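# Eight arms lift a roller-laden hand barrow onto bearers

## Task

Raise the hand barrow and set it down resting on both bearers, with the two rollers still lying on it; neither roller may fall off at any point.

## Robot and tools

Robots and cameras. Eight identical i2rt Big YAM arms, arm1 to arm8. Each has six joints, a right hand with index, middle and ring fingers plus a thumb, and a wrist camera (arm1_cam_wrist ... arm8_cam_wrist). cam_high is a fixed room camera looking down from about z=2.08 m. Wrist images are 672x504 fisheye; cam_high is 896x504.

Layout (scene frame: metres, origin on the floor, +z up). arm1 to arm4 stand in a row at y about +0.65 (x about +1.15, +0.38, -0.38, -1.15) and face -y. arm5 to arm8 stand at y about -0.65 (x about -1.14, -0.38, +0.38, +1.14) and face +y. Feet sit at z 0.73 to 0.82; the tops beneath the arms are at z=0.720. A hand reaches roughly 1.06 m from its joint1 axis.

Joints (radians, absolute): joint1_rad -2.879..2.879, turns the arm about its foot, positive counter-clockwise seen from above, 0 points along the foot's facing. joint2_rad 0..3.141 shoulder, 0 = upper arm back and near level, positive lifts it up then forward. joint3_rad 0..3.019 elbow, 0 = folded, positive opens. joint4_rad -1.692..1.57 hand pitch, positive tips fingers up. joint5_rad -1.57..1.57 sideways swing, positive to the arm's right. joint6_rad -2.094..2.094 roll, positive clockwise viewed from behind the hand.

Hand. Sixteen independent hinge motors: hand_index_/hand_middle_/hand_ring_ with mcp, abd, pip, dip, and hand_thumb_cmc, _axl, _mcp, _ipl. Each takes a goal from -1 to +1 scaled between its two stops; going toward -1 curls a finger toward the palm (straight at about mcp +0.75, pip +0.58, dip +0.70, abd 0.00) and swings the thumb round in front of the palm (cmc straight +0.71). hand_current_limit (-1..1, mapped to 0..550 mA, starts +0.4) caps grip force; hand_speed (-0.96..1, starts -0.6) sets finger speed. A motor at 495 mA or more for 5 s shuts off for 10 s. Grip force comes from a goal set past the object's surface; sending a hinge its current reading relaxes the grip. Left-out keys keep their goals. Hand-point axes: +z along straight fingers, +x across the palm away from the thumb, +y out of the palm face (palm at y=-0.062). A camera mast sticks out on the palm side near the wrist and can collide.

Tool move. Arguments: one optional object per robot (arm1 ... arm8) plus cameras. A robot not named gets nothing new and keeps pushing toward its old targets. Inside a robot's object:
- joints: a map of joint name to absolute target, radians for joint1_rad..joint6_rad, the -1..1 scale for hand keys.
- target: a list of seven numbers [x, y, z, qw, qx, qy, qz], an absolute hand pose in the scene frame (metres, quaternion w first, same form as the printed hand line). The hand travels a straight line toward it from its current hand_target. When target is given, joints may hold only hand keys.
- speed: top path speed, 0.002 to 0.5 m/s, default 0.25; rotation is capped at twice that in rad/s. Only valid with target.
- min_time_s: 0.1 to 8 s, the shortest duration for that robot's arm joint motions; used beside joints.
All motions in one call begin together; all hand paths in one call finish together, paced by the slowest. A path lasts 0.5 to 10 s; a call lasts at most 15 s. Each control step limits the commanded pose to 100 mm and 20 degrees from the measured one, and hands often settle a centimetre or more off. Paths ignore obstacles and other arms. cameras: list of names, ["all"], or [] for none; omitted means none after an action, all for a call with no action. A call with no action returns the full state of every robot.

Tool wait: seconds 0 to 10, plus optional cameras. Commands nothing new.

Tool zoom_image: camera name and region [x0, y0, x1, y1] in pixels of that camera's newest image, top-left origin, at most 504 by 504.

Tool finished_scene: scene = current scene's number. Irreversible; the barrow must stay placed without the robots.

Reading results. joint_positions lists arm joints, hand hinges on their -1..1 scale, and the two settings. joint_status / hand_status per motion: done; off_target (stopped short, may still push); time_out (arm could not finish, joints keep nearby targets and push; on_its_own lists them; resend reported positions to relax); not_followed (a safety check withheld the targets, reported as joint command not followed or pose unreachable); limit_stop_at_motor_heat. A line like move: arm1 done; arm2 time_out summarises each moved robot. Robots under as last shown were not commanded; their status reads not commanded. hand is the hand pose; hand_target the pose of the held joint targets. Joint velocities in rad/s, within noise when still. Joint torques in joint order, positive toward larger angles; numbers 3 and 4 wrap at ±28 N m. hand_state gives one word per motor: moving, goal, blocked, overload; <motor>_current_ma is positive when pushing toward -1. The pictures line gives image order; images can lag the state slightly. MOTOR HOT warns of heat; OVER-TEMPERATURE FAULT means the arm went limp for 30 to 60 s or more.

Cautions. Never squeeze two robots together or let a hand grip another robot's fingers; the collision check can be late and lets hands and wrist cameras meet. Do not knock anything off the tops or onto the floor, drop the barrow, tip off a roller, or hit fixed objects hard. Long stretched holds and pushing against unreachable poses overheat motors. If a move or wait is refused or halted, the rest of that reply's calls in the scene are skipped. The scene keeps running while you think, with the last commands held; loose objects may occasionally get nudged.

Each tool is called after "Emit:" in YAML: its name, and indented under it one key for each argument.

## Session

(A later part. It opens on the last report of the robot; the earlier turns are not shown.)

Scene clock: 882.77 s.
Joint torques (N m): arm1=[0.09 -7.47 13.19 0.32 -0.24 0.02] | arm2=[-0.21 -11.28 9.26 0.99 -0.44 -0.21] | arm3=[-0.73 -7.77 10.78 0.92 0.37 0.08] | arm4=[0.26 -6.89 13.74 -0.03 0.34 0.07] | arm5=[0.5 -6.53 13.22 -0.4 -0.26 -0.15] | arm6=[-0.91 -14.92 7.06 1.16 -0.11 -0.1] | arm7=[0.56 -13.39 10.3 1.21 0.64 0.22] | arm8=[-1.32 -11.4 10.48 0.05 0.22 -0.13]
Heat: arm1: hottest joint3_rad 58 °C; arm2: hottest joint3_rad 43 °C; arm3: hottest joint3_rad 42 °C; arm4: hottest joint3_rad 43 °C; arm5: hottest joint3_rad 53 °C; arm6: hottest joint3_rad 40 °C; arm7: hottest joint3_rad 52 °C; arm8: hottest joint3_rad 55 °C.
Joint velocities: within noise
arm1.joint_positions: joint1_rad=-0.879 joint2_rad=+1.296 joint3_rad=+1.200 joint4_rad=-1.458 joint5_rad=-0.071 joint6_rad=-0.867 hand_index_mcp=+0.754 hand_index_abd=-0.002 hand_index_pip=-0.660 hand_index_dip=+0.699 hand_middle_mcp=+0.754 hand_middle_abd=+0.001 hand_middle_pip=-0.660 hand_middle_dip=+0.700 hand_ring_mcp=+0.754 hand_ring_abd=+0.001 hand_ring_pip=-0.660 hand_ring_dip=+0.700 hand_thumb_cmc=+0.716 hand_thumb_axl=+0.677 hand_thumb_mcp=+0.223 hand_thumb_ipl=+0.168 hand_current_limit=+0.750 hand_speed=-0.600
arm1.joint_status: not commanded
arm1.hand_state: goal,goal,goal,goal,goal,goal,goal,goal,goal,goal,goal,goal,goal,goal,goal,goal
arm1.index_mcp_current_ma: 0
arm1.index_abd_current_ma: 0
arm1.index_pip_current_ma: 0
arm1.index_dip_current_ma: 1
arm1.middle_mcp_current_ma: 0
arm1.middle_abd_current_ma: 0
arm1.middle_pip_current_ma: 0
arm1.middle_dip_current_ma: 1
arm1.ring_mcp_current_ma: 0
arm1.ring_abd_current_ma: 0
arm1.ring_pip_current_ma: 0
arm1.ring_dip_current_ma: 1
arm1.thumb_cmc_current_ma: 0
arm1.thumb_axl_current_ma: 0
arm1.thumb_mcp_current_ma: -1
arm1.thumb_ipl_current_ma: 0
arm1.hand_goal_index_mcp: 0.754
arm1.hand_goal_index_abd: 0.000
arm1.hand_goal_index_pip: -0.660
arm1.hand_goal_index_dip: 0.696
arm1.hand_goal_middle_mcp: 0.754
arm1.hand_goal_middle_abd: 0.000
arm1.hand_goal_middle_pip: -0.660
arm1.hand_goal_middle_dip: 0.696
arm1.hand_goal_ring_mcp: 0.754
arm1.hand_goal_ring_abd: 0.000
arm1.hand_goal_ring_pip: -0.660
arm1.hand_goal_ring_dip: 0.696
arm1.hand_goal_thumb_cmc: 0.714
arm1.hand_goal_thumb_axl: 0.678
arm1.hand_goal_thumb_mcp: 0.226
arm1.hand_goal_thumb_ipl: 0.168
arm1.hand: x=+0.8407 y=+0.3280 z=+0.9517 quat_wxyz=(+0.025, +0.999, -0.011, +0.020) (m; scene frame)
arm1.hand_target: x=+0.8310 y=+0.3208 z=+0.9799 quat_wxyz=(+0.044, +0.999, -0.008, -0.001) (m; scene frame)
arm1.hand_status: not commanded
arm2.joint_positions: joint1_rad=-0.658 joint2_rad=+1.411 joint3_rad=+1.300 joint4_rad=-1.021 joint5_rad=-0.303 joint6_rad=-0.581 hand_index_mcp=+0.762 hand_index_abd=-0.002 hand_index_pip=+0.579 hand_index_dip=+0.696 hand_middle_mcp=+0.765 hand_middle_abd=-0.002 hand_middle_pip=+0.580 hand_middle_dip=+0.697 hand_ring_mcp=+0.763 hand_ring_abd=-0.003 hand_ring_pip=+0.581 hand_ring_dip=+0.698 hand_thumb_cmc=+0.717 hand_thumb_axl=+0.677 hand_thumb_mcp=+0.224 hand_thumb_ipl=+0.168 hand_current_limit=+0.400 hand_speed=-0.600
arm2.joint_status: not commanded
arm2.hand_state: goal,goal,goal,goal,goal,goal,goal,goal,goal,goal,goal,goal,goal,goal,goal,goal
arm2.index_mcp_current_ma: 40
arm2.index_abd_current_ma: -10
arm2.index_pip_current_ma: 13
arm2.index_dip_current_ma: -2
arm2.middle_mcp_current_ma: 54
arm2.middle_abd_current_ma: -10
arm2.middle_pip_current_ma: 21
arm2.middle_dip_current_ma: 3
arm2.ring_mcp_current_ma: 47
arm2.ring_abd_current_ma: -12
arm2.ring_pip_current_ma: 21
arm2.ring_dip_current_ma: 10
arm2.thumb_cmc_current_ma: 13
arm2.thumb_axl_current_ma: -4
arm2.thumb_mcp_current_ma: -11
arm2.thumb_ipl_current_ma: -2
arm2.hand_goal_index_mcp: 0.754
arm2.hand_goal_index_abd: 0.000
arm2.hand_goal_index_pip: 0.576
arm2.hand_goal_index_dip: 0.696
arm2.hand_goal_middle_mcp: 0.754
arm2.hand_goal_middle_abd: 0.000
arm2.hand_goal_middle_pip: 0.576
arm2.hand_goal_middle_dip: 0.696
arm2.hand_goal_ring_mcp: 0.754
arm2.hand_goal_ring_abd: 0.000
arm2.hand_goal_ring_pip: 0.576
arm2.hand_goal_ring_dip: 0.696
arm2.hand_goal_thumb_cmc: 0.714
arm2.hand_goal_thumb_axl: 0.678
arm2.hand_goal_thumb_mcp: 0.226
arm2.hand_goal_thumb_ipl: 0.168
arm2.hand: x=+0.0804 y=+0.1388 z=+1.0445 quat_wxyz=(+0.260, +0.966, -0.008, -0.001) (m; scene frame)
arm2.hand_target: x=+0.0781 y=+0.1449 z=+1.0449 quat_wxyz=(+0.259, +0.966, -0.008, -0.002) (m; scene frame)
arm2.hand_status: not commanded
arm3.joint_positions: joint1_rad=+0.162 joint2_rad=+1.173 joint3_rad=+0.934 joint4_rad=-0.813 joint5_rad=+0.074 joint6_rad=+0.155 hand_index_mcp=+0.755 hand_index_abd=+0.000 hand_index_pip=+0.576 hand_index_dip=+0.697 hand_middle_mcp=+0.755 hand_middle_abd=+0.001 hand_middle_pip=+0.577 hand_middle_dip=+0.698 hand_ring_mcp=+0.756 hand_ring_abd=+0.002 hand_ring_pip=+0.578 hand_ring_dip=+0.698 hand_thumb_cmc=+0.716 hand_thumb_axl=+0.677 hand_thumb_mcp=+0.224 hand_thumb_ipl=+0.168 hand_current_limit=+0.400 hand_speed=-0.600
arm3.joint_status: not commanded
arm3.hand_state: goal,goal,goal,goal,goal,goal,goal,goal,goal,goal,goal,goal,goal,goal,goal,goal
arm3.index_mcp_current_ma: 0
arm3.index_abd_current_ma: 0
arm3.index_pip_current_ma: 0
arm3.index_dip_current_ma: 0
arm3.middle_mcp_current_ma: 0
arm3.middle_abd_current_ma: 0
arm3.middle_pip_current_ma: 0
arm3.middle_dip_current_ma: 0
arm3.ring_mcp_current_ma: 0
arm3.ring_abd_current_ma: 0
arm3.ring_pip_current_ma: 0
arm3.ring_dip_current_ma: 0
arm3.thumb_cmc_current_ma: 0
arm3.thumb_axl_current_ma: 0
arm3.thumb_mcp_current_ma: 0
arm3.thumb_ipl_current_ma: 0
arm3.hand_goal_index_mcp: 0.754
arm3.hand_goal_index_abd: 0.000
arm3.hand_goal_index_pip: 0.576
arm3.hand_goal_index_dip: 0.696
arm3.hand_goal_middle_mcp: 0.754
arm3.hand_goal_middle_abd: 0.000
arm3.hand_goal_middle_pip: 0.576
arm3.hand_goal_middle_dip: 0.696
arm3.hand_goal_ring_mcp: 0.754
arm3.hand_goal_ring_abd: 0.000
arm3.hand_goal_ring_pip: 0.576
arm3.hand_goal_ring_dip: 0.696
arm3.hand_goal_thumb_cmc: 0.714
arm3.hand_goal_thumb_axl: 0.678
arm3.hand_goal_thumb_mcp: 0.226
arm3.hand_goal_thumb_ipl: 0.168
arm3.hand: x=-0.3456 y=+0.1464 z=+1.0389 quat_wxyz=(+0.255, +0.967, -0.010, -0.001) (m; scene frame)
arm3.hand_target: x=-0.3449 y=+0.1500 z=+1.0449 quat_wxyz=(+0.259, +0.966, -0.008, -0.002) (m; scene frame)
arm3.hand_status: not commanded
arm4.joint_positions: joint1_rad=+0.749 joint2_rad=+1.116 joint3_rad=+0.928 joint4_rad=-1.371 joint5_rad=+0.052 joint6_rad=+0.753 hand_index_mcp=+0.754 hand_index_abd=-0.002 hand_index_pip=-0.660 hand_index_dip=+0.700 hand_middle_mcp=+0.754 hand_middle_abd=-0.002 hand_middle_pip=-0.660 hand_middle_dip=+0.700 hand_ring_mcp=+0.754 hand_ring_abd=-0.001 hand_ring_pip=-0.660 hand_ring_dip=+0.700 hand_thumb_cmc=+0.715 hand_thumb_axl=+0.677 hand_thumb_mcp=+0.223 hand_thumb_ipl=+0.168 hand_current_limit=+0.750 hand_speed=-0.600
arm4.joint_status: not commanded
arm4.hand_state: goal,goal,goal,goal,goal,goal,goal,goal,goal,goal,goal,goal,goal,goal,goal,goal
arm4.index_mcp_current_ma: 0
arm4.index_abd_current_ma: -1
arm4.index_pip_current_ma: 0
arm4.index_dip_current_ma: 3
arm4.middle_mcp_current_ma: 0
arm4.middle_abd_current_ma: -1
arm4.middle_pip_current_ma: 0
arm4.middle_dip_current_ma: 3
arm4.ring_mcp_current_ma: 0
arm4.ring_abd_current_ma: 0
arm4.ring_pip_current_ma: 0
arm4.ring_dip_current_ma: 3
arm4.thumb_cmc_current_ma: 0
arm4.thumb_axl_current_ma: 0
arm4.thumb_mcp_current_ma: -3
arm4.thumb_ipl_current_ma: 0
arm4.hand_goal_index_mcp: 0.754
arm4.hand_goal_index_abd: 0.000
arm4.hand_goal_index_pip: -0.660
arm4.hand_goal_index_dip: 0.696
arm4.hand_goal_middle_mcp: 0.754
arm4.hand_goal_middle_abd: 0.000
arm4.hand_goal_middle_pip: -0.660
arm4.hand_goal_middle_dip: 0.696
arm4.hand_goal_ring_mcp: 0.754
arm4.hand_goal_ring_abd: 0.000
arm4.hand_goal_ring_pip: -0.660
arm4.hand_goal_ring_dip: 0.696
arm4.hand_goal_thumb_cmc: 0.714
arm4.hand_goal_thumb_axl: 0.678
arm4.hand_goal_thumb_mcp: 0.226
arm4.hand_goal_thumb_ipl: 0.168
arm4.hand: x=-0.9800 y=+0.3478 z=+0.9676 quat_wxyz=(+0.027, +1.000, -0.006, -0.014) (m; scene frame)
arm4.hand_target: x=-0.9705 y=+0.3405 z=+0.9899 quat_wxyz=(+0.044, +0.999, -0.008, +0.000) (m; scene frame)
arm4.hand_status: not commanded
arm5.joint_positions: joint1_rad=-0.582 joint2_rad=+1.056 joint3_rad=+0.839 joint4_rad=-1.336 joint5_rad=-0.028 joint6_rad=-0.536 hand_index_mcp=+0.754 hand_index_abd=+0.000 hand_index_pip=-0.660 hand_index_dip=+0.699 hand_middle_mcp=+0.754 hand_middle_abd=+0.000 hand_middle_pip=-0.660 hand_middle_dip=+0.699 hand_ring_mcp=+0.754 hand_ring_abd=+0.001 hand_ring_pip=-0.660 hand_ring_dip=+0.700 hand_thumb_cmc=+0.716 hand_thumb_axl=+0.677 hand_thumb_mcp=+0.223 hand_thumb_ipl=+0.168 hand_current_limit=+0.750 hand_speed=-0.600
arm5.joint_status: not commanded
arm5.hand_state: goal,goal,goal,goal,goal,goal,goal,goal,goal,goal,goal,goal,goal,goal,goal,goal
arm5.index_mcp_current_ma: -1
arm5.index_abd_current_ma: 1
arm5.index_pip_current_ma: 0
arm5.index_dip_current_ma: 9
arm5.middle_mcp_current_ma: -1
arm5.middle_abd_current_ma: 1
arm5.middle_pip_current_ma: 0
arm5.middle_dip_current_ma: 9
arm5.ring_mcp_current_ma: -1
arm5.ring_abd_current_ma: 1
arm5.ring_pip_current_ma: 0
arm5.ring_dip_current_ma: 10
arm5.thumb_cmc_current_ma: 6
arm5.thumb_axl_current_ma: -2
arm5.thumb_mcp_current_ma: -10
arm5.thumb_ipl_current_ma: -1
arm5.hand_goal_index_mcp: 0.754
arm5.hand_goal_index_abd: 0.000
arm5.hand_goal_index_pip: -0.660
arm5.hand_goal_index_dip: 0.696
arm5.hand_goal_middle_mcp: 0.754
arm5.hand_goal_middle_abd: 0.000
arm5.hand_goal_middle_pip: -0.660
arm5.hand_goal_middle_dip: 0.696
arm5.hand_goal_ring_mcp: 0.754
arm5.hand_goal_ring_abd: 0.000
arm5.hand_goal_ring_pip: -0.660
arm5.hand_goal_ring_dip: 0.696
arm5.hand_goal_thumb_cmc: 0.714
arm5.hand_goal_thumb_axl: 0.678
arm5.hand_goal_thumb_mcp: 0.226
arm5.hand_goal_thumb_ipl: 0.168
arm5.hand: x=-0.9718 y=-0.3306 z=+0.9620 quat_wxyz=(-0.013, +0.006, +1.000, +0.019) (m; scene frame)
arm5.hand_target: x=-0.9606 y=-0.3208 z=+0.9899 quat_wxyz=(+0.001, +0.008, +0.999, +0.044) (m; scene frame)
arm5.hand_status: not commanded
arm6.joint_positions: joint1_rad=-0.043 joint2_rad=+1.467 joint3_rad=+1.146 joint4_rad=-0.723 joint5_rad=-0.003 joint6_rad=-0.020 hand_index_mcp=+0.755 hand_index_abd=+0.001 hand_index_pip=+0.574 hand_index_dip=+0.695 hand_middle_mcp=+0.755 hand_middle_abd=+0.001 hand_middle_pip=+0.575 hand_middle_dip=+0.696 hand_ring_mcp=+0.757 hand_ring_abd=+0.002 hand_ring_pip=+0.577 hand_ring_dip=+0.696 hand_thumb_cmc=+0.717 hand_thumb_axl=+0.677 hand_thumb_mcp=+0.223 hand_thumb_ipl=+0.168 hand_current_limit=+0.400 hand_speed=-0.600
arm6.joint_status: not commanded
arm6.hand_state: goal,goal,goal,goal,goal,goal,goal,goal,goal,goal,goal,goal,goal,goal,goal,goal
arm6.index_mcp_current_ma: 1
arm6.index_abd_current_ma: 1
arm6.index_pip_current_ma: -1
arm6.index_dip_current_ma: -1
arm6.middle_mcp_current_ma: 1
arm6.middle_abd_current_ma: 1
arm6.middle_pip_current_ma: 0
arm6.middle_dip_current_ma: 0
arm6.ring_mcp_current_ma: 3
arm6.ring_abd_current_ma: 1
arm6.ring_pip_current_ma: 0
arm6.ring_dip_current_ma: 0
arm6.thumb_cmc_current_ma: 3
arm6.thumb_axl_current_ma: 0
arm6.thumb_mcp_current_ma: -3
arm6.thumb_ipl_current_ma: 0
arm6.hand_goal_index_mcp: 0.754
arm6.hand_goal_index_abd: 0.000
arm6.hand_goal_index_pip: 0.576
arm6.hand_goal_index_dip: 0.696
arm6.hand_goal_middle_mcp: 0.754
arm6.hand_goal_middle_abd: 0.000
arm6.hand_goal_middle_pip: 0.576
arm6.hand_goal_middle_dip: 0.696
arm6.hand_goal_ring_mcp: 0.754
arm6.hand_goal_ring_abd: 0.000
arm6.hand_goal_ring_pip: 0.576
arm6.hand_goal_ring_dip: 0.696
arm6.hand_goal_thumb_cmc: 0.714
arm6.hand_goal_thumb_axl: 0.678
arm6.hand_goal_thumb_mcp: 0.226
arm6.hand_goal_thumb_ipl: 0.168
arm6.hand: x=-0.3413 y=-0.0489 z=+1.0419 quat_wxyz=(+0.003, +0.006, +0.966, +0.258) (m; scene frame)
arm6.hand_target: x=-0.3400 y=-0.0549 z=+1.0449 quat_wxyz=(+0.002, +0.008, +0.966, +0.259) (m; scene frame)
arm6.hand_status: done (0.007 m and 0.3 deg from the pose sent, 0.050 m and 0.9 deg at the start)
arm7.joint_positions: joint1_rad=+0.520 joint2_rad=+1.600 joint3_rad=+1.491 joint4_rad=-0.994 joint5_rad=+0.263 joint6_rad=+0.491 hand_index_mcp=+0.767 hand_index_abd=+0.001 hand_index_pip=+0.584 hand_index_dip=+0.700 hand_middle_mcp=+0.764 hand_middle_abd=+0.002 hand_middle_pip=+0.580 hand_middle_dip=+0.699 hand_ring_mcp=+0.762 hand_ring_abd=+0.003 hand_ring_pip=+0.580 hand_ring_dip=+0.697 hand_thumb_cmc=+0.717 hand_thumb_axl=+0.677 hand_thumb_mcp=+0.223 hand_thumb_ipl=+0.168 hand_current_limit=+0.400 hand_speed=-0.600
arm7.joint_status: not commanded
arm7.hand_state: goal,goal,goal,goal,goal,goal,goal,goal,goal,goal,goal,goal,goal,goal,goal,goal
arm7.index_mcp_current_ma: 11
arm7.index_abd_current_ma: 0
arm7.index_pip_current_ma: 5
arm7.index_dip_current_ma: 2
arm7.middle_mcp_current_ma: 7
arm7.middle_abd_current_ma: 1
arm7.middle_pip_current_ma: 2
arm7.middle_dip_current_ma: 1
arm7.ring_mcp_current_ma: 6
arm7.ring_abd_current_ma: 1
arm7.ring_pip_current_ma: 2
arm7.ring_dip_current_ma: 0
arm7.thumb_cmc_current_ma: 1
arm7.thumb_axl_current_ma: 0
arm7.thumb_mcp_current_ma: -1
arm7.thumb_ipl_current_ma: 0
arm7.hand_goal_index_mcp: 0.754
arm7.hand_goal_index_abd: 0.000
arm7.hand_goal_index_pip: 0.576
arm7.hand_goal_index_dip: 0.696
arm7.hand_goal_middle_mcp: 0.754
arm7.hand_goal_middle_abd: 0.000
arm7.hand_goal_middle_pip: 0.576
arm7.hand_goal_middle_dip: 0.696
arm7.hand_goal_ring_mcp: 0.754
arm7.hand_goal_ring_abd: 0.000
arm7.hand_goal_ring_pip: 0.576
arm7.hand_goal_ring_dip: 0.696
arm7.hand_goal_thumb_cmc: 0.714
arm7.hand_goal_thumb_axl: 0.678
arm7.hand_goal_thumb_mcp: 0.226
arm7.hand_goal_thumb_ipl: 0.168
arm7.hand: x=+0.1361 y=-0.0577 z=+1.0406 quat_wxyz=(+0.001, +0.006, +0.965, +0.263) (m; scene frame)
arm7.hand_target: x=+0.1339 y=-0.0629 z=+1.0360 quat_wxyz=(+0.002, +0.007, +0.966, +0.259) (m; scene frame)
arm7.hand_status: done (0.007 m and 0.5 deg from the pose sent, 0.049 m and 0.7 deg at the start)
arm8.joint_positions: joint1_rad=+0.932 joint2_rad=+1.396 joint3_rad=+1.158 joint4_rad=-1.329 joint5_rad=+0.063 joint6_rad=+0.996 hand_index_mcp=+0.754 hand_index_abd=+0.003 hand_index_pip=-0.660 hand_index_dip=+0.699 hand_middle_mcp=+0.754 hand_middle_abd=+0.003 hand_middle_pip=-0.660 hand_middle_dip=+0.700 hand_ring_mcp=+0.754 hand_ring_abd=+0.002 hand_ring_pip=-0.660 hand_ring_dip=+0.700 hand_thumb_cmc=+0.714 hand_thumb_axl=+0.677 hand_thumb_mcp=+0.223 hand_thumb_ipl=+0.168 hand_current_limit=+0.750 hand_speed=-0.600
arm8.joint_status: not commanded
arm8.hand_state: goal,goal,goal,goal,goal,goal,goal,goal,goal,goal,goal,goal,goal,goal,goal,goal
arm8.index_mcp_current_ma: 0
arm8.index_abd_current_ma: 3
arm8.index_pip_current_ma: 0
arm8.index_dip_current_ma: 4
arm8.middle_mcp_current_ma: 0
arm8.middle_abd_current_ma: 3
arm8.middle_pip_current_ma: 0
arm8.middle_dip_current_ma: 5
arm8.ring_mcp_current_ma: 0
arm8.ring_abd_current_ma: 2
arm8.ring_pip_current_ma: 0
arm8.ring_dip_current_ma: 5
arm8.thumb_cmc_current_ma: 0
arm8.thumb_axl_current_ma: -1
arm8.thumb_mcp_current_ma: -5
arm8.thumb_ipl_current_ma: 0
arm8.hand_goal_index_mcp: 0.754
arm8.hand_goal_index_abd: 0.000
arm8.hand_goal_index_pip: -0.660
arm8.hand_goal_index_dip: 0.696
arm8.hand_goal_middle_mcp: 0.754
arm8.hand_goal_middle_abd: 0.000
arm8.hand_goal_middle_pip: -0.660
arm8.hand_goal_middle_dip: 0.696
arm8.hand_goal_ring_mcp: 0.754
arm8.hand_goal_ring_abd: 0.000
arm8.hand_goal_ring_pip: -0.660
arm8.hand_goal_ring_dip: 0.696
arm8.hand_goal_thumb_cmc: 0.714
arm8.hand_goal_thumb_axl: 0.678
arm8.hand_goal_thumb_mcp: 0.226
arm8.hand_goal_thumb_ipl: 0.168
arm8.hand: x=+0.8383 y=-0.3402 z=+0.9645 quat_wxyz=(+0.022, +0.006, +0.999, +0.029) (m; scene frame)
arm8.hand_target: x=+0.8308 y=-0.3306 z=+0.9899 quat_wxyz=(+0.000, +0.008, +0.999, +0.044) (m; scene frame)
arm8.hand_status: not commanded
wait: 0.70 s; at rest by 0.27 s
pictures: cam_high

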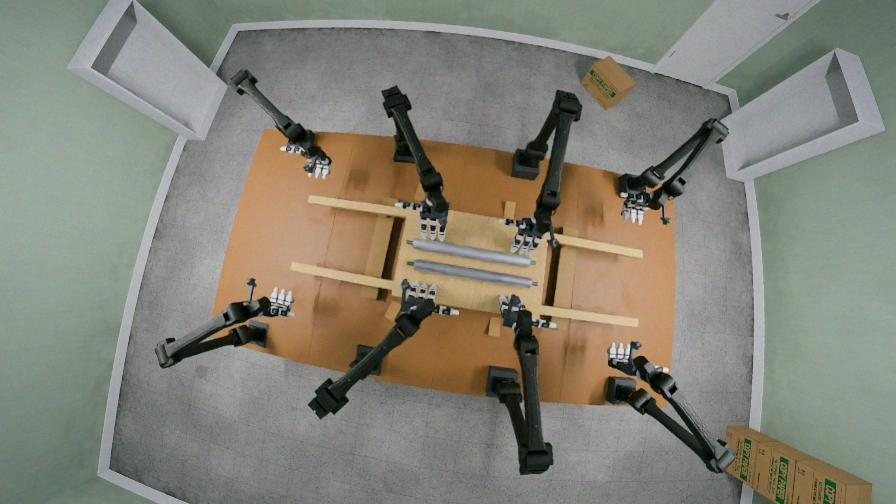

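Emit:
move:
  arm6: {"target":[-0.34,-0.118,1.036,0.0021,0.0077,0.9659,0.2588],"speed":0.08}
  arm7: {"target":[0.134,-0.126,1.03,0.0021,0.0077,0.9659,0.2588],"speed":0.08}

Emit:
wait:
  seconds: 2.0
  cameras: ["cam_high"]

Emit:
zoom_image:
  camera: "cam_high"
  region: [380, 200, 570, 330]

Scene clock: 964.87 s.
Joint torques (N m): arm1=[0.32 -7.47 13.19 0.39 -0.25 0.01] | arm2=[0.09 -10.87 9.25 1.11 -0.5 -0.16] | arm3=[-0.79 -7.71 10.78 0.9 0.37 0.08] | arm4=[0.26 -6.95 13.79 -0.01 0.33 0.07] | arm5=[0.62 -6.42 13.22 -0.43 -0.25 -0.16] | arm6=[-1.26 -11.99 6.97 1.87 -0.11 -0.14] | arm7=[0.73 -11.63 10.04 1.78 0.69 0.24] | arm8=[-0.91 -11.22 10.43 -0.01 0.22 -0.13]
Heat: arm1: hottest joint3_rad 60 °C; arm2: hottest joint3_rad 42 °C; arm3: hottest joint3_rad 42 °C; arm4: hottest joint3_rad 44 °C; arm5: hottest joint3_rad 55 °C; arm6: hottest joint3_rad 40 °C; arm7: hottest joint3_rad 50 °C; arm8: hottest joint3_rad 56 °C.
move: arm6 done; arm7 done
Joint velocities: within noise
arm1, arm2, arm3, arm4, arm5, arm8: as last shown
arm6.joint_positions: joint1_rad=-0.043 joint2_rad=+1.311 joint3_rad=+0.968 joint4_rad=-0.723 joint5_rad=-0.006 joint6_rad=-0.020 hand_index_mcp=+0.755 hand_index_abd=+0.001 hand_index_pip=+0.574 hand_index_dip=+0.695 hand_middle_mcp=+0.755 hand_middle_abd=+0.001 hand_middle_pip=+0.575 hand_middle_dip=+0.696 hand_ring_mcp=+0.757 hand_ring_abd=+0.002 hand_ring_pip=+0.577 hand_ring_dip=+0.696 hand_thumb_cmc=+0.717 hand_thumb_axl=+0.677 hand_thumb_mcp=+0.223 hand_thumb_ipl=+0.168 hand_current_limit=+0.400 hand_speed=-0.600
arm6.joint_status: not commanded
arm6.hand_state: goal,goal,goal,goal,goal,goal,goal,goal,goal,goal,goal,goal,goal,goal,goal,goal
arm6.index_mcp_current_ma: 1
arm6.index_abd_current_ma: 1
arm6.index_pip_current_ma: -1
arm6.index_dip_current_ma: -1
arm6.middle_mcp_current_ma: 1
arm6.middle_abd_current_ma: 1
arm6.middle_pip_current_ma: 0
arm6.middle_dip_current_ma: 0
arm6.ring_mcp_current_ma: 3
arm6.ring_abd_current_ma: 1
arm6.ring_pip_current_ma: 0
arm6.ring_dip_current_ma: 0
arm6.thumb_cmc_current_ma: 3
arm6.thumb_axl_current_ma: 0
arm6.thumb_mcp_current_ma: -3
arm6.thumb_ipl_current_ma: 0
arm6.hand_goal_index_mcp: 0.754
arm6.hand_goal_index_abd: 0.000
arm6.hand_goal_index_pip: 0.576
arm6.hand_goal_index_dip: 0.696
arm6.hand_goal_middle_mcp: 0.754
arm6.hand_goal_middle_abd: 0.000
arm6.hand_goal_middle_pip: 0.576
arm6.hand_goal_middle_dip: 0.696
arm6.hand_goal_ring_mcp: 0.754
arm6.hand_goal_ring_abd: 0.000
arm6.hand_goal_ring_pip: 0.576
arm6.hand_goal_ring_dip: 0.696
arm6.hand_goal_thumb_cmc: 0.714
arm6.hand_goal_thumb_axl: 0.678
arm6.hand_goal_thumb_mcp: 0.226
arm6.hand_goal_thumb_ipl: 0.168
arm6.hand: x=-0.3439 y=-0.1155 z=+1.0298 quat_wxyz=(+0.001, +0.005, +0.969, +0.248) (m; scene frame)
arm6.hand_target: x=-0.3401 y=-0.1179 z=+1.0361 quat_wxyz=(+0.002, +0.008, +0.966, +0.259) (m; scene frame)
arm6.hand_status: done (0.008 m and 1.3 deg from the pose sent, 0.069 m and 0.3 deg at the start)
arm7.joint_positions: joint1_rad=+0.591 joint2_rad=+1.473 joint3_rad=+1.330 joint4_rad=-0.994 joint5_rad=+0.294 joint6_rad=+0.557 hand_index_mcp=+0.763 hand_index_abd=+0.001 hand_index_pip=+0.581 hand_index_dip=+0.699 hand_middle_mcp=+0.764 hand_middle_abd=+0.002 hand_middle_pip=+0.580 hand_middle_dip=+0.699 hand_ring_mcp=+0.762 hand_ring_abd=+0.003 hand_ring_pip=+0.580 hand_ring_dip=+0.697 hand_thumb_cmc=+0.717 hand_thumb_axl=+0.677 hand_thumb_mcp=+0.223 hand_thumb_ipl=+0.168 hand_current_limit=+0.400 hand_speed=-0.600
arm7.joint_status: not commanded
arm7.hand_state: goal,goal,goal,goal,goal,goal,goal,goal,goal,goal,goal,goal,goal,goal,goal,goal
arm7.index_mcp_current_ma: 6
arm7.index_abd_current_ma: 0
arm7.index_pip_current_ma: 2
arm7.index_dip_current_ma: 1
arm7.middle_mcp_current_ma: 7
arm7.middle_abd_current_ma: 1
arm7.middle_pip_current_ma: 2
arm7.middle_dip_current_ma: 1
arm7.ring_mcp_current_ma: 5
arm7.ring_abd_current_ma: 1
arm7.ring_pip_current_ma: 2
arm7.ring_dip_current_ma: 0
arm7.thumb_cmc_current_ma: 1
arm7.thumb_axl_current_ma: 0
arm7.thumb_mcp_current_ma: -1
arm7.thumb_ipl_current_ma: 0
arm7.hand_goal_index_mcp: 0.754
arm7.hand_goal_index_abd: 0.000
arm7.hand_goal_index_pip: 0.576
arm7.hand_goal_index_dip: 0.696
arm7.hand_goal_middle_mcp: 0.754
arm7.hand_goal_middle_abd: 0.000
arm7.hand_goal_middle_pip: 0.576
arm7.hand_goal_middle_dip: 0.696
arm7.hand_goal_ring_mcp: 0.754
arm7.hand_goal_ring_abd: 0.000
arm7.hand_goal_ring_pip: 0.576
arm7.hand_goal_ring_dip: 0.696
arm7.hand_goal_thumb_cmc: 0.714
arm7.hand_goal_thumb_axl: 0.678
arm7.hand_goal_thumb_mcp: 0.226
arm7.hand_goal_thumb_ipl: 0.168
arm7.hand: x=+0.1368 y=-0.1215 z=+1.0317 quat_wxyz=(+0.005, +0.005, +0.967, +0.257) (m; scene frame)
arm7.hand_target: x=+0.1341 y=-0.1260 z=+1.0301 quat_wxyz=(+0.002, +0.008, +0.966, +0.259) (m; scene frame)
arm7.hand_status: done (0.006 m and 0.5 deg from the pose sent, 0.069 m and 0.5 deg at the start)
pictures: none

Scene clock: 966.87 s.
Joint torques (N m): arm1=[-0.03 -7 13.29 0.34 -0.23 0.01] | arm2=[0.03 -10.99 9.16 1.05 -0.4 -0.22] | arm3=[-0.73 -7.71 10.77 0.92 0.36 0.08] | arm4=[0.21 -6.71 13.75 -0.03 0.33 0.07] | arm5=[0.44 -6.48 13.29 -0.44 -0.24 -0.16] | arm6=[-1.38 -11.93 6.98 1.88 -0.11 -0.14] | arm7=[0.73 -11.69 10.02 1.8 0.69 0.23] | arm8=[-1.32 -11.58 10.45 0.02 0.21 -0.16]
Heat: arm1: hottest joint3_rad 60 °C; arm2: hottest joint3_rad 42 °C; arm3: hottest joint3_rad 42 °C; arm4: hottest joint3_rad 44 °C; arm5: hottest joint3_rad 55 °C; arm6: hottest joint3_rad 39 °C; arm7: hottest joint3_rad 51 °C; arm8: hottest joint3_rad 56 °C.
Joint velocities: within noise
arm1.joint_positions: joint1_rad=-0.879 joint2_rad=+1.296 joint3_rad=+1.200 joint4_rad=-1.458 joint5_rad=-0.071 joint6_rad=-0.867 hand_index_mcp=+0.754 hand_index_abd=-0.002 hand_index_pip=-0.660 hand_index_dip=+0.699 hand_middle_mcp=+0.754 hand_middle_abd=+0.001 hand_middle_pip=-0.660 hand_middle_dip=+0.700 hand_ring_mcp=+0.754 hand_ring_abd=+0.001 hand_ring_pip=-0.660 hand_ring_dip=+0.700 hand_thumb_cmc=+0.716 hand_thumb_axl=+0.677 hand_thumb_mcp=+0.223 hand_thumb_ipl=+0.168 hand_current_limit=+0.750 hand_speed=-0.600
arm1.joint_status: not commanded
arm1.hand_state: goal,goal,goal,goal,goal,goal,goal,goal,goal,goal,goal,goal,goal,goal,goal,goal
arm1.index_mcp_current_ma: 0
arm1.index_abd_current_ma: 0
arm1.index_pip_current_ma: 0
arm1.index_dip_current_ma: 1
arm1.middle_mcp_current_ma: 0
arm1.middle_abd_current_ma: 0
arm1.middle_pip_current_ma: 0
arm1.middle_dip_current_ma: 1
arm1.ring_mcp_current_ma: 0
arm1.ring_abd_current_ma: 0
arm1.ring_pip_current_ma: 0
arm1.ring_dip_current_ma: 1
arm1.thumb_cmc_current_ma: 0
arm1.thumb_axl_current_ma: 0
arm1.thumb_mcp_current_ma: -1
arm1.thumb_ipl_current_ma: 0
arm1.hand_goal_index_mcp: 0.754
arm1.hand_goal_index_abd: 0.000
arm1.hand_goal_index_pip: -0.660
arm1.hand_goal_index_dip: 0.696
arm1.hand_goal_middle_mcp: 0.754
arm1.hand_goal_middle_abd: 0.000
arm1.hand_goal_middle_pip: -0.660
arm1.hand_goal_middle_dip: 0.696
arm1.hand_goal_ring_mcp: 0.754
arm1.hand_goal_ring_abd: 0.000
arm1.hand_goal_ring_pip: -0.660
arm1.hand_goal_ring_dip: 0.696
arm1.hand_goal_thumb_cmc: 0.714
arm1.hand_goal_thumb_axl: 0.678
arm1.hand_goal_thumb_mcp: 0.226
arm1.hand_goal_thumb_ipl: 0.168
arm1.hand: x=+0.8407 y=+0.3280 z=+0.9517 quat_wxyz=(+0.025, +0.999, -0.011, +0.020) (m; scene frame)
arm1.hand_target: x=+0.8310 y=+0.3208 z=+0.9799 quat_wxyz=(+0.044, +0.999, -0.008, -0.001) (m; scene frame)
arm1.hand_status: not commanded
arm2.joint_positions: joint1_rad=-0.658 joint2_rad=+1.411 joint3_rad=+1.300 joint4_rad=-1.021 joint5_rad=-0.303 joint6_rad=-0.581 hand_index_mcp=+0.762 hand_index_abd=-0.002 hand_index_pip=+0.579 hand_index_dip=+0.696 hand_middle_mcp=+0.765 hand_middle_abd=-0.002 hand_middle_pip=+0.580 hand_middle_dip=+0.697 hand_ring_mcp=+0.763 hand_ring_abd=-0.003 hand_ring_pip=+0.581 hand_ring_dip=+0.698 hand_thumb_cmc=+0.717 hand_thumb_axl=+0.677 hand_thumb_mcp=+0.224 hand_thumb_ipl=+0.168 hand_current_limit=+0.400 hand_speed=-0.600
arm2.joint_status: not commanded
arm2.hand_state: goal,goal,goal,goal,goal,goal,goal,goal,goal,goal,goal,goal,goal,goal,goal,goal
arm2.index_mcp_current_ma: 40
arm2.index_abd_current_ma: -10
arm2.index_pip_current_ma: 13
arm2.index_dip_current_ma: -2
arm2.middle_mcp_current_ma: 54
arm2.middle_abd_current_ma: -10
arm2.middle_pip_current_ma: 21
arm2.middle_dip_current_ma: 3
arm2.ring_mcp_current_ma: 47
arm2.ring_abd_current_ma: -12
arm2.ring_pip_current_ma: 21
arm2.ring_dip_current_ma: 10
arm2.thumb_cmc_current_ma: 13
arm2.thumb_axl_current_ma: -4
arm2.thumb_mcp_current_ma: -11
arm2.thumb_ipl_current_ma: -2
arm2.hand_goal_index_mcp: 0.754
arm2.hand_goal_index_abd: 0.000
arm2.hand_goal_index_pip: 0.576
arm2.hand_goal_index_dip: 0.696
arm2.hand_goal_middle_mcp: 0.754
arm2.hand_goal_middle_abd: 0.000
arm2.hand_goal_middle_pip: 0.576
arm2.hand_goal_middle_dip: 0.696
arm2.hand_goal_ring_mcp: 0.754
arm2.hand_goal_ring_abd: 0.000
arm2.hand_goal_ring_pip: 0.576
arm2.hand_goal_ring_dip: 0.696
arm2.hand_goal_thumb_cmc: 0.714
arm2.hand_goal_thumb_axl: 0.678
arm2.hand_goal_thumb_mcp: 0.226
arm2.hand_goal_thumb_ipl: 0.168
arm2.hand: x=+0.0804 y=+0.1388 z=+1.0445 quat_wxyz=(+0.260, +0.966, -0.008, -0.001) (m; scene frame)
arm2.hand_target: x=+0.0781 y=+0.1449 z=+1.0449 quat_wxyz=(+0.259, +0.966, -0.008, -0.002) (m; scene frame)
arm2.hand_status: not commanded
arm3.joint_positions: joint1_rad=+0.162 joint2_rad=+1.173 joint3_rad=+0.934 joint4_rad=-0.813 joint5_rad=+0.074 joint6_rad=+0.155 hand_index_mcp=+0.755 hand_index_abd=+0.000 hand_index_pip=+0.576 hand_index_dip=+0.697 hand_middle_mcp=+0.755 hand_middle_abd=+0.001 hand_middle_pip=+0.577 hand_middle_dip=+0.698 hand_ring_mcp=+0.756 hand_ring_abd=+0.002 hand_ring_pip=+0.578 hand_ring_dip=+0.698 hand_thumb_cmc=+0.716 hand_thumb_axl=+0.677 hand_thumb_mcp=+0.224 hand_thumb_ipl=+0.168 hand_current_limit=+0.400 hand_speed=-0.600
arm3.joint_status: not commanded
arm3.hand_state: goal,goal,goal,goal,goal,goal,goal,goal,goal,goal,goal,goal,goal,goal,goal,goal
arm3.index_mcp_current_ma: 0
arm3.index_abd_current_ma: 0
arm3.index_pip_current_ma: 0
arm3.index_dip_current_ma: 0
arm3.middle_mcp_current_ma: 0
arm3.middle_abd_current_ma: 0
arm3.middle_pip_current_ma: 0
arm3.middle_dip_current_ma: 0
arm3.ring_mcp_current_ma: 0
arm3.ring_abd_current_ma: 0
arm3.ring_pip_current_ma: 0
arm3.ring_dip_current_ma: 0
arm3.thumb_cmc_current_ma: 0
arm3.thumb_axl_current_ma: 0
arm3.thumb_mcp_current_ma: 0
arm3.thumb_ipl_current_ma: 0
arm3.hand_goal_index_mcp: 0.754
arm3.hand_goal_index_abd: 0.000
arm3.hand_goal_index_pip: 0.576
arm3.hand_goal_index_dip: 0.696
arm3.hand_goal_middle_mcp: 0.754
arm3.hand_goal_middle_abd: 0.000
arm3.hand_goal_middle_pip: 0.576
arm3.hand_goal_middle_dip: 0.696
arm3.hand_goal_ring_mcp: 0.754
arm3.hand_goal_ring_abd: 0.000
arm3.hand_goal_ring_pip: 0.576
arm3.hand_goal_ring_dip: 0.696
arm3.hand_goal_thumb_cmc: 0.714
arm3.hand_goal_thumb_axl: 0.678
arm3.hand_goal_thumb_mcp: 0.226
arm3.hand_goal_thumb_ipl: 0.168
arm3.hand: x=-0.3456 y=+0.1464 z=+1.0389 quat_wxyz=(+0.255, +0.967, -0.010, -0.001) (m; scene frame)
arm3.hand_target: x=-0.3449 y=+0.1500 z=+1.0449 quat_wxyz=(+0.259, +0.966, -0.008, -0.002) (m; scene frame)
arm3.hand_status: not commanded
arm4.joint_positions: joint1_rad=+0.749 joint2_rad=+1.116 joint3_rad=+0.928 joint4_rad=-1.371 joint5_rad=+0.052 joint6_rad=+0.753 hand_index_mcp=+0.754 hand_index_abd=-0.002 hand_index_pip=-0.660 hand_index_dip=+0.700 hand_middle_mcp=+0.754 hand_middle_abd=-0.002 hand_middle_pip=-0.660 hand_middle_dip=+0.700 hand_ring_mcp=+0.754 hand_ring_abd=-0.001 hand_ring_pip=-0.660 hand_ring_dip=+0.700 hand_thumb_cmc=+0.715 hand_thumb_axl=+0.677 hand_thumb_mcp=+0.223 hand_thumb_ipl=+0.168 hand_current_limit=+0.750 hand_speed=-0.600
arm4.joint_status: not commanded
arm4.hand_state: goal,goal,goal,goal,goal,goal,goal,goal,goal,goal,goal,goal,goal,goal,goal,goal
arm4.index_mcp_current_ma: 0
arm4.index_abd_current_ma: -1
arm4.index_pip_current_ma: 0
arm4.index_dip_current_ma: 3
arm4.middle_mcp_current_ma: 0
arm4.middle_abd_current_ma: -1
arm4.middle_pip_current_ma: 0
arm4.middle_dip_current_ma: 3
arm4.ring_mcp_current_ma: 0
arm4.ring_abd_current_ma: 0
arm4.ring_pip_current_ma: 0
arm4.ring_dip_current_ma: 3
arm4.thumb_cmc_current_ma: 0
arm4.thumb_axl_current_ma: 0
arm4.thumb_mcp_current_ma: -3
arm4.thumb_ipl_current_ma: 0
arm4.hand_goal_index_mcp: 0.754
arm4.hand_goal_index_abd: 0.000
arm4.hand_goal_index_pip: -0.660
arm4.hand_goal_index_dip: 0.696
arm4.hand_goal_middle_mcp: 0.754
arm4.hand_goal_middle_abd: 0.000
arm4.hand_goal_middle_pip: -0.660
arm4.hand_goal_middle_dip: 0.696
arm4.hand_goal_ring_mcp: 0.754
arm4.hand_goal_ring_abd: 0.000
arm4.hand_goal_ring_pip: -0.660
arm4.hand_goal_ring_dip: 0.696
arm4.hand_goal_thumb_cmc: 0.714
arm4.hand_goal_thumb_axl: 0.678
arm4.hand_goal_thumb_mcp: 0.226
arm4.hand_goal_thumb_ipl: 0.168
arm4.hand: x=-0.9800 y=+0.3478 z=+0.9676 quat_wxyz=(+0.027, +1.000, -0.006, -0.014) (m; scene frame)
arm4.hand_target: x=-0.9705 y=+0.3405 z=+0.9899 quat_wxyz=(+0.044, +0.999, -0.008, +0.000) (m; scene frame)
arm4.hand_status: not commanded
arm5.joint_positions: joint1_rad=-0.582 joint2_rad=+1.056 joint3_rad=+0.839 joint4_rad=-1.336 joint5_rad=-0.028 joint6_rad=-0.536 hand_index_mcp=+0.754 hand_index_abd=+0.000 hand_index_pip=-0.660 hand_index_dip=+0.699 hand_middle_mcp=+0.754 hand_middle_abd=+0.000 hand_middle_pip=-0.660 hand_middle_dip=+0.699 hand_ring_mcp=+0.754 hand_ring_abd=+0.001 hand_ring_pip=-0.660 hand_ring_dip=+0.700 hand_thumb_cmc=+0.716 hand_thumb_axl=+0.677 hand_thumb_mcp=+0.223 hand_thumb_ipl=+0.168 hand_current_limit=+0.750 hand_speed=-0.600
arm5.joint_status: not commanded
arm5.hand_state: goal,goal,goal,goal,goal,goal,goal,goal,goal,goal,goal,goal,goal,goal,goal,goal
arm5.index_mcp_current_ma: -1
arm5.index_abd_current_ma: 1
arm5.index_pip_current_ma: 0
arm5.index_dip_current_ma: 9
arm5.middle_mcp_current_ma: -1
arm5.middle_abd_current_ma: 1
arm5.middle_pip_current_ma: 0
arm5.middle_dip_current_ma: 9
arm5.ring_mcp_current_ma: -1
arm5.ring_abd_current_ma: 1
arm5.ring_pip_current_ma: 0
arm5.ring_dip_current_ma: 10
arm5.thumb_cmc_current_ma: 6
arm5.thumb_axl_current_ma: -2
arm5.thumb_mcp_current_ma: -10
arm5.thumb_ipl_current_ma: -1
arm5.hand_goal_index_mcp: 0.754
arm5.hand_goal_index_abd: 0.000
arm5.hand_goal_index_pip: -0.660
arm5.hand_goal_index_dip: 0.696
arm5.hand_goal_middle_mcp: 0.754
arm5.hand_goal_middle_abd: 0.000
arm5.hand_goal_middle_pip: -0.660
arm5.hand_goal_middle_dip: 0.696
arm5.hand_goal_ring_mcp: 0.754
arm5.hand_goal_ring_abd: 0.000
arm5.hand_goal_ring_pip: -0.660
arm5.hand_goal_ring_dip: 0.696
arm5.hand_goal_thumb_cmc: 0.714
arm5.hand_goal_thumb_axl: 0.678
arm5.hand_goal_thumb_mcp: 0.226
arm5.hand_goal_thumb_ipl: 0.168
arm5.hand: x=-0.9718 y=-0.3306 z=+0.9620 quat_wxyz=(-0.013, +0.006, +1.000, +0.019) (m; scene frame)
arm5.hand_target: x=-0.9606 y=-0.3208 z=+0.9899 quat_wxyz=(+0.001, +0.008, +0.999, +0.044) (m; scene frame)
arm5.hand_status: not commanded
arm6.joint_positions: joint1_rad=-0.043 joint2_rad=+1.311 joint3_rad=+0.968 joint4_rad=-0.723 joint5_rad=-0.006 joint6_rad=-0.020 hand_index_mcp=+0.755 hand_index_abd=+0.001 hand_index_pip=+0.574 hand_index_dip=+0.695 hand_middle_mcp=+0.755 hand_middle_abd=+0.001 hand_middle_pip=+0.575 hand_middle_dip=+0.696 hand_ring_mcp=+0.757 hand_ring_abd=+0.002 hand_ring_pip=+0.577 hand_ring_dip=+0.696 hand_thumb_cmc=+0.717 hand_thumb_axl=+0.677 hand_thumb_mcp=+0.223 hand_thumb_ipl=+0.168 hand_current_limit=+0.400 hand_speed=-0.600
arm6.joint_status: not commanded
arm6.hand_state: goal,goal,goal,goal,goal,goal,goal,goal,goal,goal,goal,goal,goal,goal,goal,goal
arm6.index_mcp_current_ma: 1
arm6.index_abd_current_ma: 1
arm6.index_pip_current_ma: -1
arm6.index_dip_current_ma: -1
arm6.middle_mcp_current_ma: 1
arm6.middle_abd_current_ma: 1
arm6.middle_pip_current_ma: 0
arm6.middle_dip_current_ma: 0
arm6.ring_mcp_current_ma: 3
arm6.ring_abd_current_ma: 1
arm6.ring_pip_current_ma: 0
arm6.ring_dip_current_ma: 0
arm6.thumb_cmc_current_ma: 3
arm6.thumb_axl_current_ma: 0
arm6.thumb_mcp_current_ma: -3
arm6.thumb_ipl_current_ma: 0
arm6.hand_goal_index_mcp: 0.754
arm6.hand_goal_index_abd: 0.000
arm6.hand_goal_index_pip: 0.576
arm6.hand_goal_index_dip: 0.696
arm6.hand_goal_middle_mcp: 0.754
arm6.hand_goal_middle_abd: 0.000
arm6.hand_goal_middle_pip: 0.576
arm6.hand_goal_middle_dip: 0.696
arm6.hand_goal_ring_mcp: 0.754
arm6.hand_goal_ring_abd: 0.000
arm6.hand_goal_ring_pip: 0.576
arm6.hand_goal_ring_dip: 0.696
arm6.hand_goal_thumb_cmc: 0.714
arm6.hand_goal_thumb_axl: 0.678
arm6.hand_goal_thumb_mcp: 0.226
arm6.hand_goal_thumb_ipl: 0.168
arm6.hand: x=-0.3439 y=-0.1155 z=+1.0298 quat_wxyz=(+0.001, +0.005, +0.969, +0.248) (m; scene frame)
arm6.hand_target: x=-0.3401 y=-0.1179 z=+1.0361 quat_wxyz=(+0.002, +0.008, +0.966, +0.259) (m; scene frame)
arm6.hand_status: done (0.008 m and 1.3 deg from the pose sent, 0.069 m and 0.3 deg at the start)
arm7.joint_positions: joint1_rad=+0.591 joint2_rad=+1.473 joint3_rad=+1.330 joint4_rad=-0.994 joint5_rad=+0.294 joint6_rad=+0.558 hand_index_mcp=+0.763 hand_index_abd=+0.001 hand_index_pip=+0.581 hand_index_dip=+0.699 hand_middle_mcp=+0.764 hand_middle_abd=+0.002 hand_middle_pip=+0.580 hand_middle_dip=+0.699 hand_ring_mcp=+0.762 hand_ring_abd=+0.003 hand_ring_pip=+0.580 hand_ring_dip=+0.697 hand_thumb_cmc=+0.717 hand_thumb_axl=+0.677 hand_thumb_mcp=+0.223 hand_thumb_ipl=+0.168 hand_current_limit=+0.400 hand_speed=-0.600
arm7.joint_status: not commanded
arm7.hand_state: goal,goal,goal,goal,goal,goal,goal,goal,goal,goal,goal,goal,goal,goal,goal,goal
arm7.index_mcp_current_ma: 7
arm7.index_abd_current_ma: 0
arm7.index_pip_current_ma: 2
arm7.index_dip_current_ma: 1
arm7.middle_mcp_current_ma: 7
arm7.middle_abd_current_ma: 1
arm7.middle_pip_current_ma: 2
arm7.middle_dip_current_ma: 1
arm7.ring_mcp_current_ma: 5
arm7.ring_abd_current_ma: 1
arm7.ring_pip_current_ma: 2
arm7.ring_dip_current_ma: 0
arm7.thumb_cmc_current_ma: 1
arm7.thumb_axl_current_ma: 0
arm7.thumb_mcp_current_ma: -1
arm7.thumb_ipl_current_ma: 0
arm7.hand_goal_index_mcp: 0.754
arm7.hand_goal_index_abd: 0.000
arm7.hand_goal_index_pip: 0.576
arm7.hand_goal_index_dip: 0.696
arm7.hand_goal_middle_mcp: 0.754
arm7.hand_goal_middle_abd: 0.000
arm7.hand_goal_middle_pip: 0.576
arm7.hand_goal_middle_dip: 0.696
arm7.hand_goal_ring_mcp: 0.754
arm7.hand_goal_ring_abd: 0.000
arm7.hand_goal_ring_pip: 0.576
arm7.hand_goal_ring_dip: 0.696
arm7.hand_goal_thumb_cmc: 0.714
arm7.hand_goal_thumb_axl: 0.678
arm7.hand_goal_thumb_mcp: 0.226
arm7.hand_goal_thumb_ipl: 0.168
arm7.hand: x=+0.1369 y=-0.1215 z=+1.0317 quat_wxyz=(+0.005, +0.005, +0.967, +0.257) (m; scene frame)
arm7.hand_target: x=+0.1341 y=-0.1259 z=+1.0300 quat_wxyz=(+0.002, +0.008, +0.966, +0.259) (m; scene frame)
arm7.hand_status: done (0.006 m and 0.5 deg from the pose sent, 0.069 m and 0.5 deg at the start)
arm8.joint_positions: joint1_rad=+0.932 joint2_rad=+1.396 joint3_rad=+1.158 joint4_rad=-1.329 joint5_rad=+0.063 joint6_rad=+0.996 hand_index_mcp=+0.754 hand_index_abd=+0.003 hand_index_pip=-0.660 hand_index_dip=+0.699 hand_middle_mcp=+0.754 hand_middle_abd=+0.003 hand_middle_pip=-0.660 hand_middle_dip=+0.700 hand_ring_mcp=+0.754 hand_ring_abd=+0.002 hand_ring_pip=-0.660 hand_ring_dip=+0.700 hand_thumb_cmc=+0.714 hand_thumb_axl=+0.677 hand_thumb_mcp=+0.223 hand_thumb_ipl=+0.168 hand_current_limit=+0.750 hand_speed=-0.600
arm8.joint_status: not commanded
arm8.hand_state: goal,goal,goal,goal,goal,goal,goal,goal,goal,goal,goal,goal,goal,goal,goal,goal
arm8.index_mcp_current_ma: 0
arm8.index_abd_current_ma: 3
arm8.index_pip_current_ma: 0
arm8.index_dip_current_ma: 4
arm8.middle_mcp_current_ma: 0
arm8.middle_abd_current_ma: 3
arm8.middle_pip_current_ma: 0
arm8.middle_dip_current_ma: 5
arm8.ring_mcp_current_ma: 0
arm8.ring_abd_current_ma: 2
arm8.ring_pip_current_ma: 0
arm8.ring_dip_current_ma: 5
arm8.thumb_cmc_current_ma: 0
arm8.thumb_axl_current_ma: -1
arm8.thumb_mcp_current_ma: -5
arm8.thumb_ipl_current_ma: 0
arm8.hand_goal_index_mcp: 0.754
arm8.hand_goal_index_abd: 0.000
arm8.hand_goal_index_pip: -0.660
arm8.hand_goal_index_dip: 0.696
arm8.hand_goal_middle_mcp: 0.754
arm8.hand_goal_middle_abd: 0.000
arm8.hand_goal_middle_pip: -0.660
arm8.hand_goal_middle_dip: 0.696
arm8.hand_goal_ring_mcp: 0.754
arm8.hand_goal_ring_abd: 0.000
arm8.hand_goal_ring_pip: -0.660
arm8.hand_goal_ring_dip: 0.696
arm8.hand_goal_thumb_cmc: 0.714
arm8.hand_goal_thumb_axl: 0.678
arm8.hand_goal_thumb_mcp: 0.226
arm8.hand_goal_thumb_ipl: 0.168
arm8.hand: x=+0.8383 y=-0.3402 z=+0.9645 quat_wxyz=(+0.022, +0.006, +0.999, +0.029) (m; scene frame)
arm8.hand_target: x=+0.8308 y=-0.3306 z=+0.9899 quat_wxyz=(+0.000, +0.008, +0.999, +0.044) (m; scene frame)
arm8.hand_status: not commanded
wait: 2.00 s; at rest by 0.27 s
pictures: cam_high

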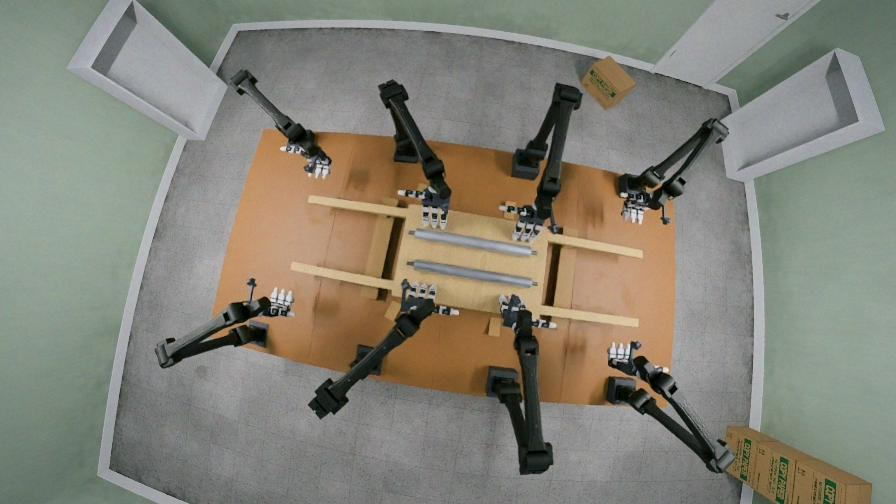

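Scaled by 2.653 from the camera's 896x504 image, which has a finer 1280x720 frame.

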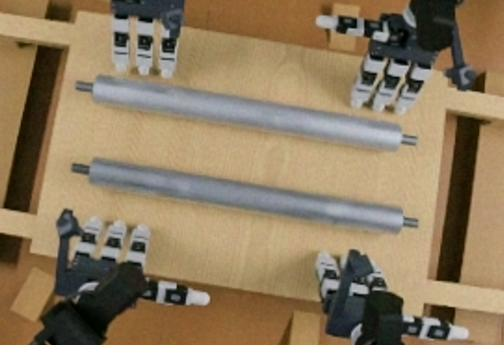

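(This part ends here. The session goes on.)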